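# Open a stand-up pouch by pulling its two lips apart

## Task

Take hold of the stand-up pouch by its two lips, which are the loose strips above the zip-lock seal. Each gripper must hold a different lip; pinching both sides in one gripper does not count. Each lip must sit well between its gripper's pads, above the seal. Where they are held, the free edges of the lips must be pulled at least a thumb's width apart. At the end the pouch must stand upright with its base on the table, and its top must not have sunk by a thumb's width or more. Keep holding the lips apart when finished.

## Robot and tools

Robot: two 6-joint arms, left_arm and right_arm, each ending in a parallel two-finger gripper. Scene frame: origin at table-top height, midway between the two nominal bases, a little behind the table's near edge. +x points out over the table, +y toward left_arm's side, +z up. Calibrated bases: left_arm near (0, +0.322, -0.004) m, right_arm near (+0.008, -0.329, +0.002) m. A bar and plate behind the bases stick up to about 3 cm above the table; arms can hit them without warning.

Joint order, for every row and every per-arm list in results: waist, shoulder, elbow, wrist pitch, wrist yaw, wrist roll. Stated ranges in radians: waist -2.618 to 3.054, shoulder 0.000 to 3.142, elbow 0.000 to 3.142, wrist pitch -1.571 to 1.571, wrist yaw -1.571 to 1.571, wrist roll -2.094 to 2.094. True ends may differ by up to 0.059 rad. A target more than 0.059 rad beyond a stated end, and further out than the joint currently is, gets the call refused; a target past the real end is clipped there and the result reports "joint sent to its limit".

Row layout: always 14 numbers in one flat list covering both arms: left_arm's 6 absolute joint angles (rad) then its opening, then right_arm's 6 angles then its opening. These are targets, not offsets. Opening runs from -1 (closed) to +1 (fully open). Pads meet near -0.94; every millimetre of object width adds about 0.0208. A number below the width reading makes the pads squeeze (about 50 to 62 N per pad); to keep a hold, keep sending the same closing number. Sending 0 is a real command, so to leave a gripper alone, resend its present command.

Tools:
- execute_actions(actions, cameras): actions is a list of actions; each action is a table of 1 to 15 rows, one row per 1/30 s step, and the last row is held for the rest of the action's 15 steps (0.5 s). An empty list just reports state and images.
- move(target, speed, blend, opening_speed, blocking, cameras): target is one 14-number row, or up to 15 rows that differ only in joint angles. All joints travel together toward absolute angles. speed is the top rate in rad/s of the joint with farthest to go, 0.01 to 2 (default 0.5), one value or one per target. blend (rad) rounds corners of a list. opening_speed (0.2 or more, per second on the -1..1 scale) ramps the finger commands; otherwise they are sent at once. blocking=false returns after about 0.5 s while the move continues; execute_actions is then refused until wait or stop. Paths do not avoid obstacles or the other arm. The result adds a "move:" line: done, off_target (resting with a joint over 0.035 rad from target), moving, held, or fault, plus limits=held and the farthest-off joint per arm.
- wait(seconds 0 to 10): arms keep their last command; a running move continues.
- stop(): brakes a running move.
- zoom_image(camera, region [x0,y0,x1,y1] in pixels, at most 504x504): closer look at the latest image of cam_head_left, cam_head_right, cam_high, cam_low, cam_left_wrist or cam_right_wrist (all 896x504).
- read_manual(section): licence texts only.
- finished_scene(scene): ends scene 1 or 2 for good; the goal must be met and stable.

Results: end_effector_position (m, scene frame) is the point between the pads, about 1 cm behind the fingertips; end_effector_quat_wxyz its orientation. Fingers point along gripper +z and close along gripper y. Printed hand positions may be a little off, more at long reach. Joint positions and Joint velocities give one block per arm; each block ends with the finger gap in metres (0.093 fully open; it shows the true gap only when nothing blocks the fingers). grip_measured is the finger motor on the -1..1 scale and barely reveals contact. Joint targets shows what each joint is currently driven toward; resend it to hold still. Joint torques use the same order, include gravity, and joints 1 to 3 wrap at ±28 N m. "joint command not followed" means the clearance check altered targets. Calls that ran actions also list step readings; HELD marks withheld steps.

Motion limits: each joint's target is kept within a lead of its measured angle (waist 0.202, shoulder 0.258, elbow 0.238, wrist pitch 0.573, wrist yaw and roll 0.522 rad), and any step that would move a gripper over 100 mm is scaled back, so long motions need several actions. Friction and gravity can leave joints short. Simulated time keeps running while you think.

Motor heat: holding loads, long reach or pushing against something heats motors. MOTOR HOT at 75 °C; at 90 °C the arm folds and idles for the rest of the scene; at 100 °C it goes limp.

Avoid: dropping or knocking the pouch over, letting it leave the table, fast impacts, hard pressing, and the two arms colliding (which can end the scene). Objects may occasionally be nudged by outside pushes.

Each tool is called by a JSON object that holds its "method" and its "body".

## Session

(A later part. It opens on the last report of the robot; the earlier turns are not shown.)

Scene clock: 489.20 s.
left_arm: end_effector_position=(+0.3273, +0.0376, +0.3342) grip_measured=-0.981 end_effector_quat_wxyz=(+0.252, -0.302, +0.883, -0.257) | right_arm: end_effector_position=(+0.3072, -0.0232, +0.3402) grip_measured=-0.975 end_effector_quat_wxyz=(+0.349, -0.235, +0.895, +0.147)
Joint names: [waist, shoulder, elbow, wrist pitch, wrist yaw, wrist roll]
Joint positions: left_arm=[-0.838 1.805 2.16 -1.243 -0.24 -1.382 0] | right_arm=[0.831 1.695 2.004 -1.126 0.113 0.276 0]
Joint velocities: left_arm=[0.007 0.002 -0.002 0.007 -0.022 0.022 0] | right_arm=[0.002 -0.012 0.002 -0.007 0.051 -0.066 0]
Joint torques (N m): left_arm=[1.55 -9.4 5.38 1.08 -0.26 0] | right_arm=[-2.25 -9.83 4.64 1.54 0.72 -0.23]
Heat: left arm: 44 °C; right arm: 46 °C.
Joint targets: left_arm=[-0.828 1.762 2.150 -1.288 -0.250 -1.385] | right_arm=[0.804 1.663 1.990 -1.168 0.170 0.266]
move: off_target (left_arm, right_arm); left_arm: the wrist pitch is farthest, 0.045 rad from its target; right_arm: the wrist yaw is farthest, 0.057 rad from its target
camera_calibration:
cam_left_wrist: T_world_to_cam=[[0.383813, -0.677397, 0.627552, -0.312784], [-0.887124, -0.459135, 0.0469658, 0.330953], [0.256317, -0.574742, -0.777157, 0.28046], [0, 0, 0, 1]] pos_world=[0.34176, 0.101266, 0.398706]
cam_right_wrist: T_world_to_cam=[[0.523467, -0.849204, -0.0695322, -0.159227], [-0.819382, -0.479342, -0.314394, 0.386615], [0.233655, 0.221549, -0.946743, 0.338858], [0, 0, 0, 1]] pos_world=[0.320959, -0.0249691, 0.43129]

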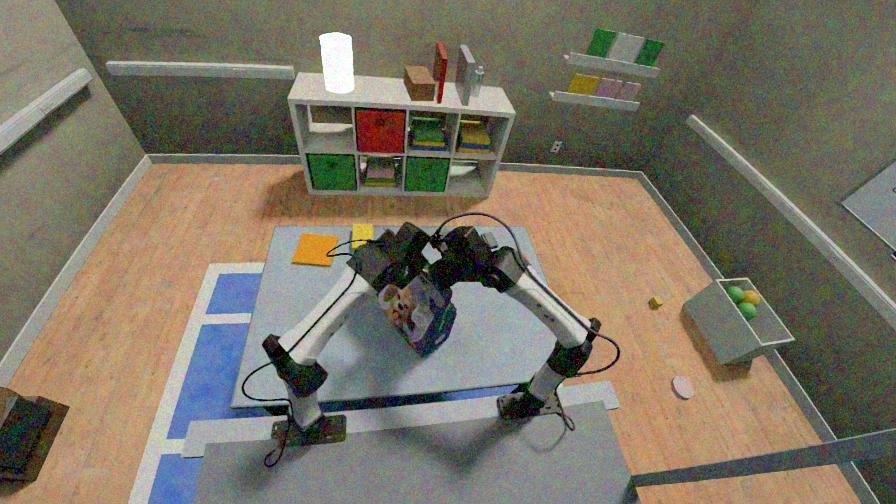

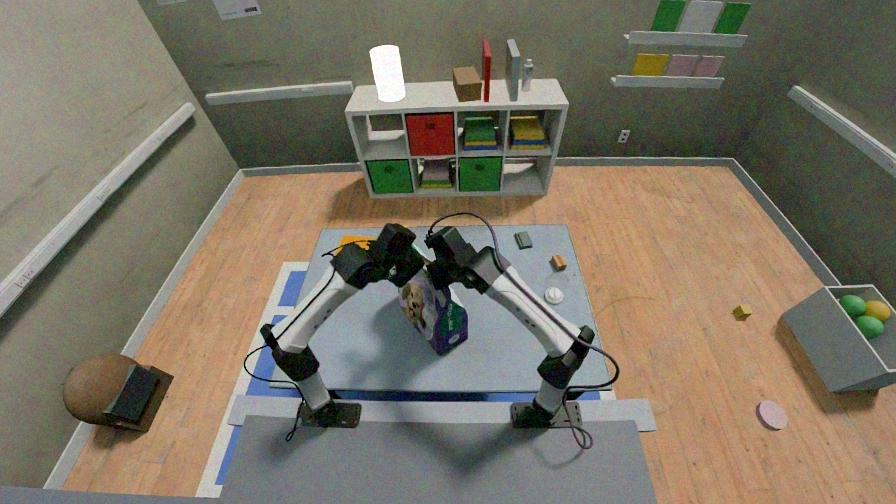

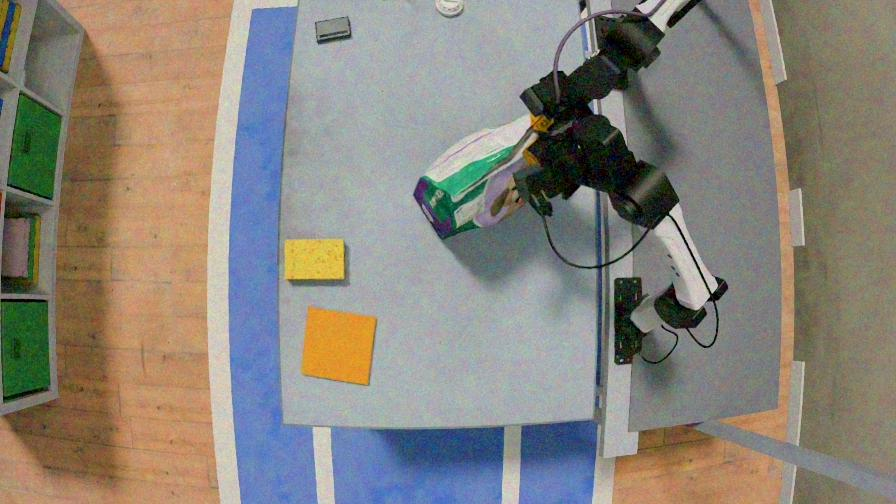

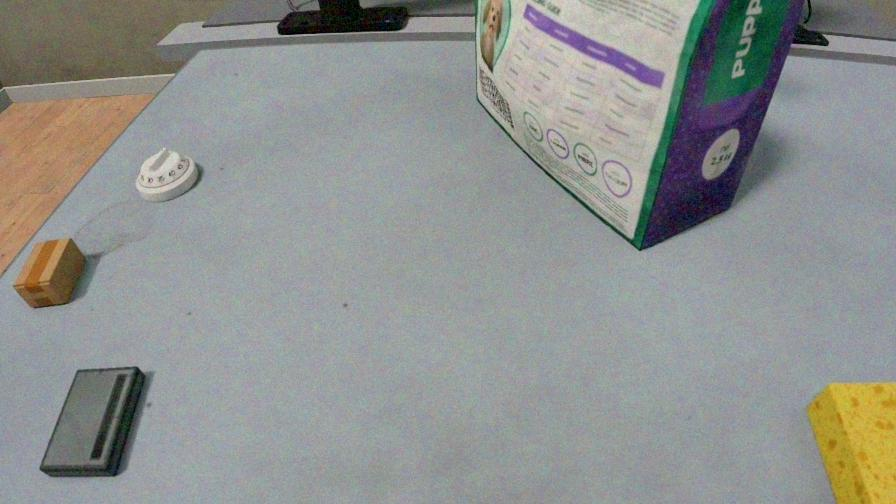

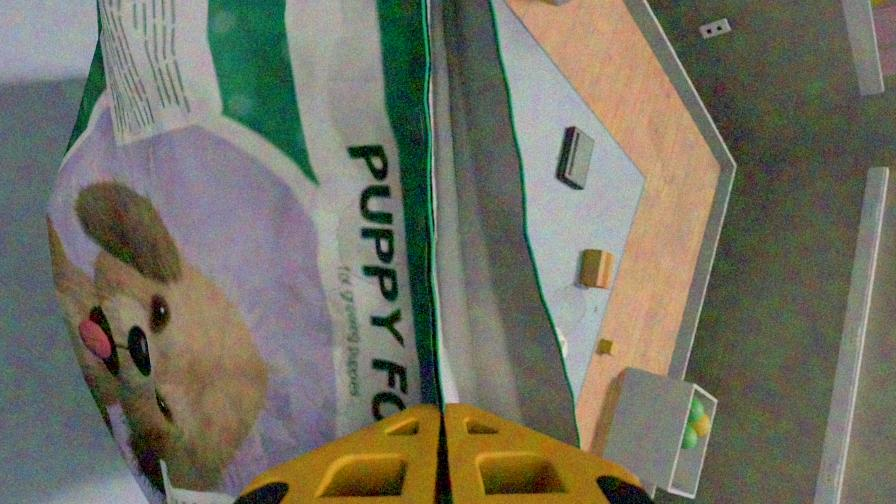

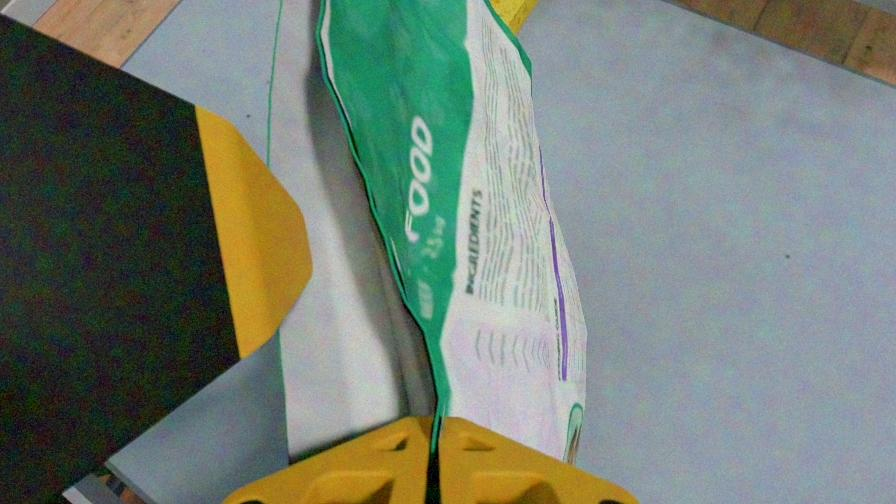

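{"method": "move", "body": {"target": [-0.815,1.672,2.043,-1.26,-0.25,-1.385,-1,0.77,1.645,1.965,-1.165,0.14,0.266,-1], "speed": 0.1}}

{"method": "zoom_image", "body": {"camera": "cam_high", "region": [420, 60, 640, 220]}}

{"method": "zoom_image", "body": {"camera": "cam_left_wrist", "region": [300, 220, 620, 504]}}

Scene clock: 496.77 s.
left_arm: end_effector_position=(+0.3159, +0.0610, +0.3357) grip_measured=-0.981 end_effector_quat_wxyz=(+0.254, -0.311, +0.880, -0.254) | right_arm: end_effector_position=(+0.3177, -0.0428, +0.3395) grip_measured=-0.975 end_effector_quat_wxyz=(+0.352, -0.213, +0.901, +0.136)
Joint names: [waist, shoulder, elbow, wrist pitch, wrist yaw, wrist roll]
Joint positions: left_arm=[-0.819 1.708 2.052 -1.233 -0.239 -1.383 0] | right_arm=[0.784 1.673 1.977 -1.126 0.118 0.276 0]
Joint velocities: left_arm=[-0.002 -0.002 -0.007 -0.066 0.051 0.007 0] | right_arm=[0.007 0.007 -0.007 -0.007 0.037 -0.081 0]
Joint torques (N m): left_arm=[0.98 -8.17 5.52 1.26 -0.28 0.02] | right_arm=[-1.11 -9.17 4.75 1.62 0.32 -0.23]
Heat: left arm: 44 °C; right arm: 45 °C.
Joint targets: left_arm=[-0.815 1.672 2.043 -1.260 -0.250 -1.385] | right_arm=[0.770 1.645 1.965 -1.165 0.140 0.266]
move: off_target (left_arm, right_arm); left_arm: the shoulder is farthest, 0.036 rad from its target; right_arm: the wrist pitch is farthest, 0.039 rad from its target
camera_calibration:
cam_left_wrist: T_world_to_cam=[[0.397829, -0.670133, 0.626621, -0.298078], [-0.878153, -0.475907, 0.0485683, 0.329145], [0.265666, -0.569591, -0.77781, 0.294912], [0, 0, 0, 1]] pos_world=[0.329276, 0.12487, 0.400181]
cam_right_wrist: T_world_to_cam=[[0.479665, -0.874967, -0.065983, -0.169836], [-0.842759, -0.43846, -0.312266, 0.394078], [0.244292, 0.205391, -0.9477, 0.336287], [0, 0, 0, 1]] pos_world=[0.331425, -0.0448838, 0.43055]

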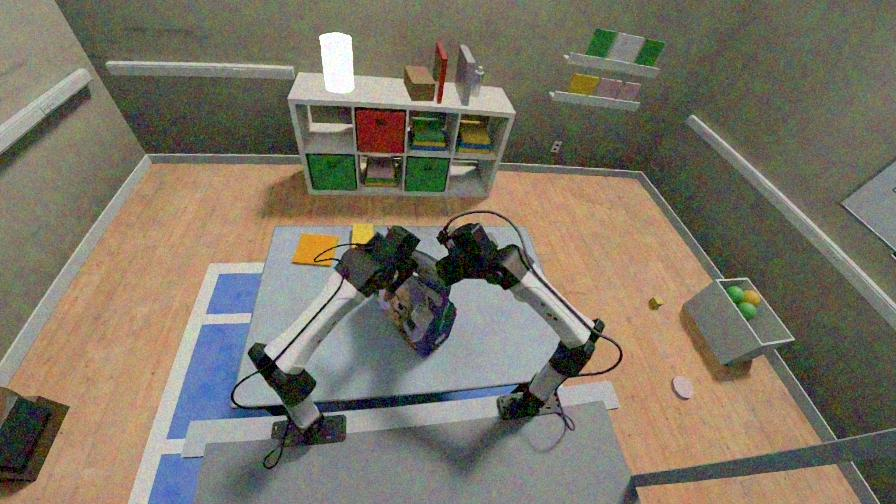

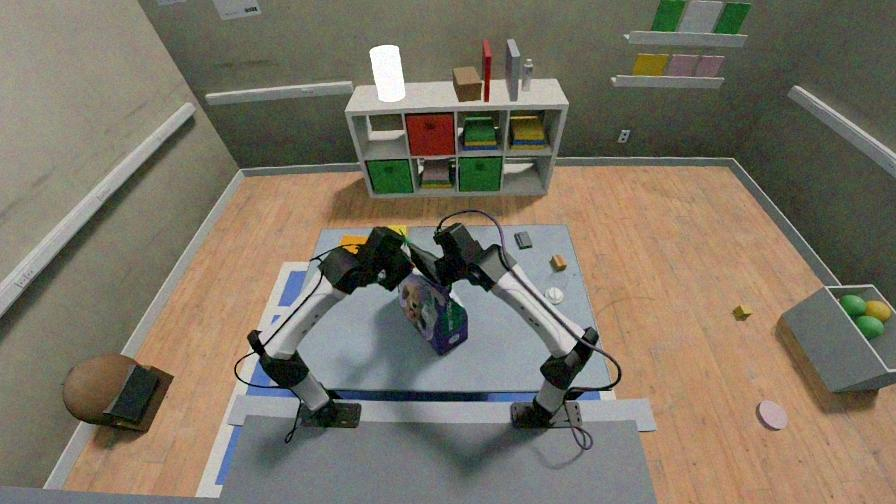

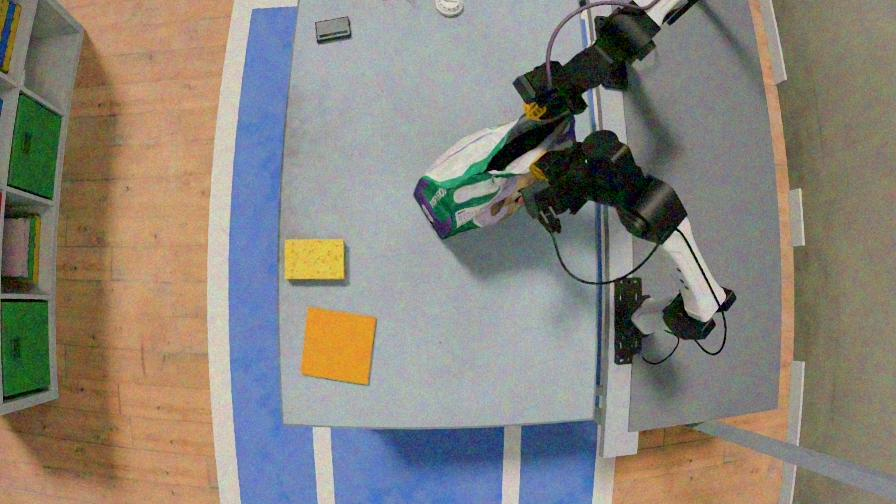

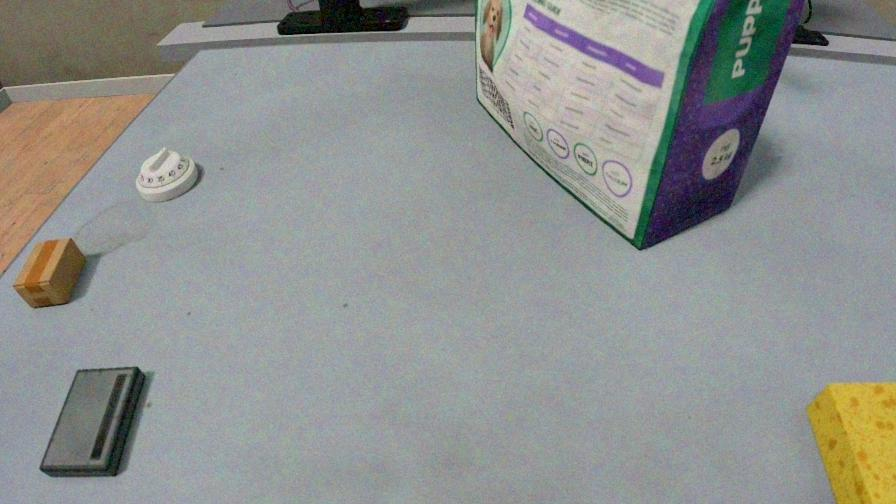

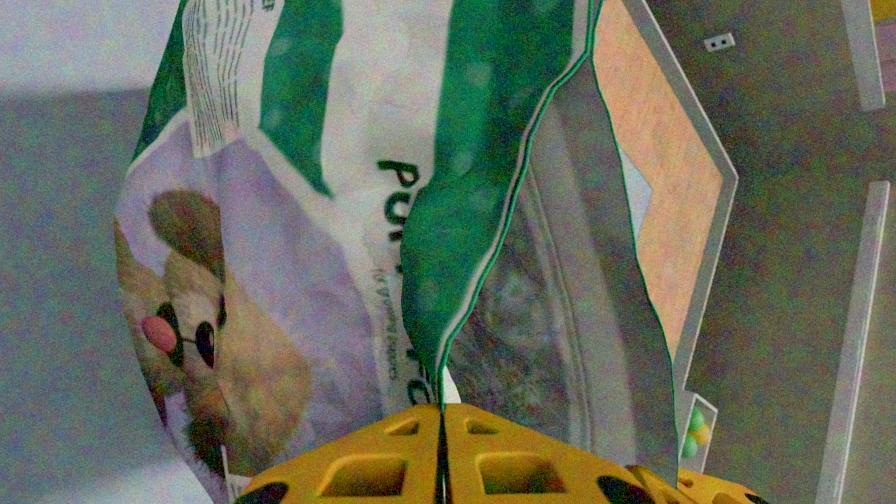

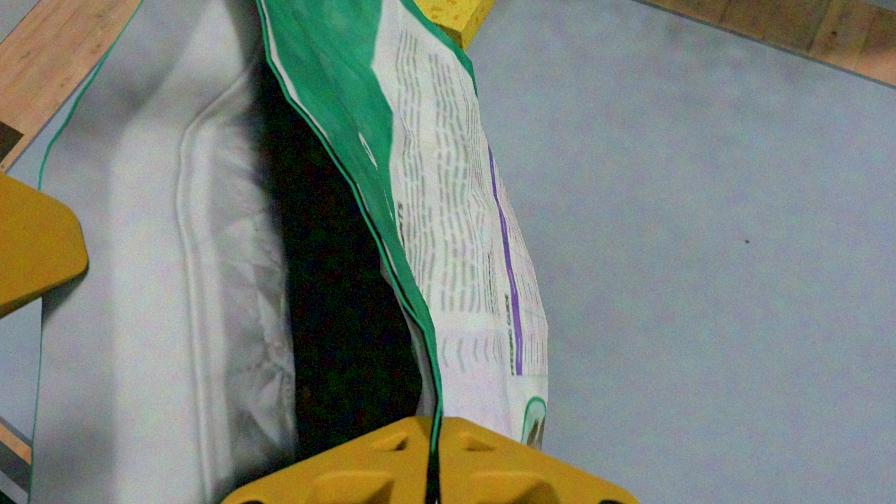

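Scaled by 2.291 from the camera's 896x504 image, which has a finer 1280x720 frame.

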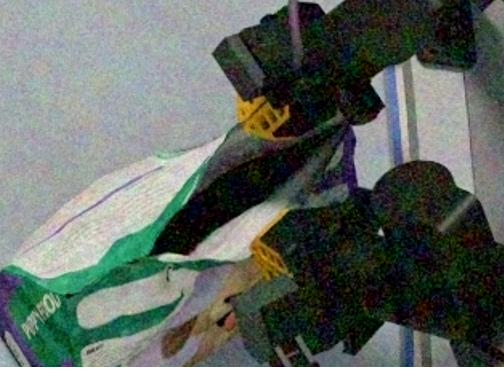

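Scaled by 1.575 from the camera's 896x504 image, which has a finer 1280x720 frame.

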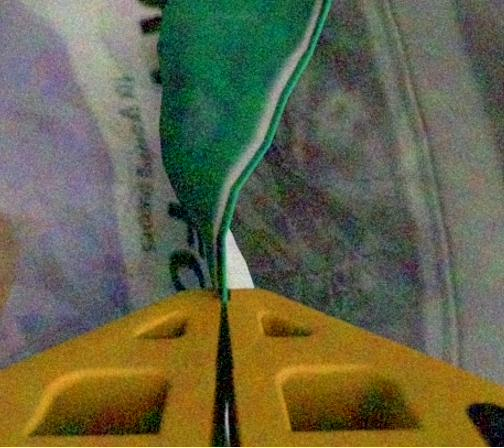

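{"method": "finished_scene", "body": {"scene": 1}}

The scene is finished.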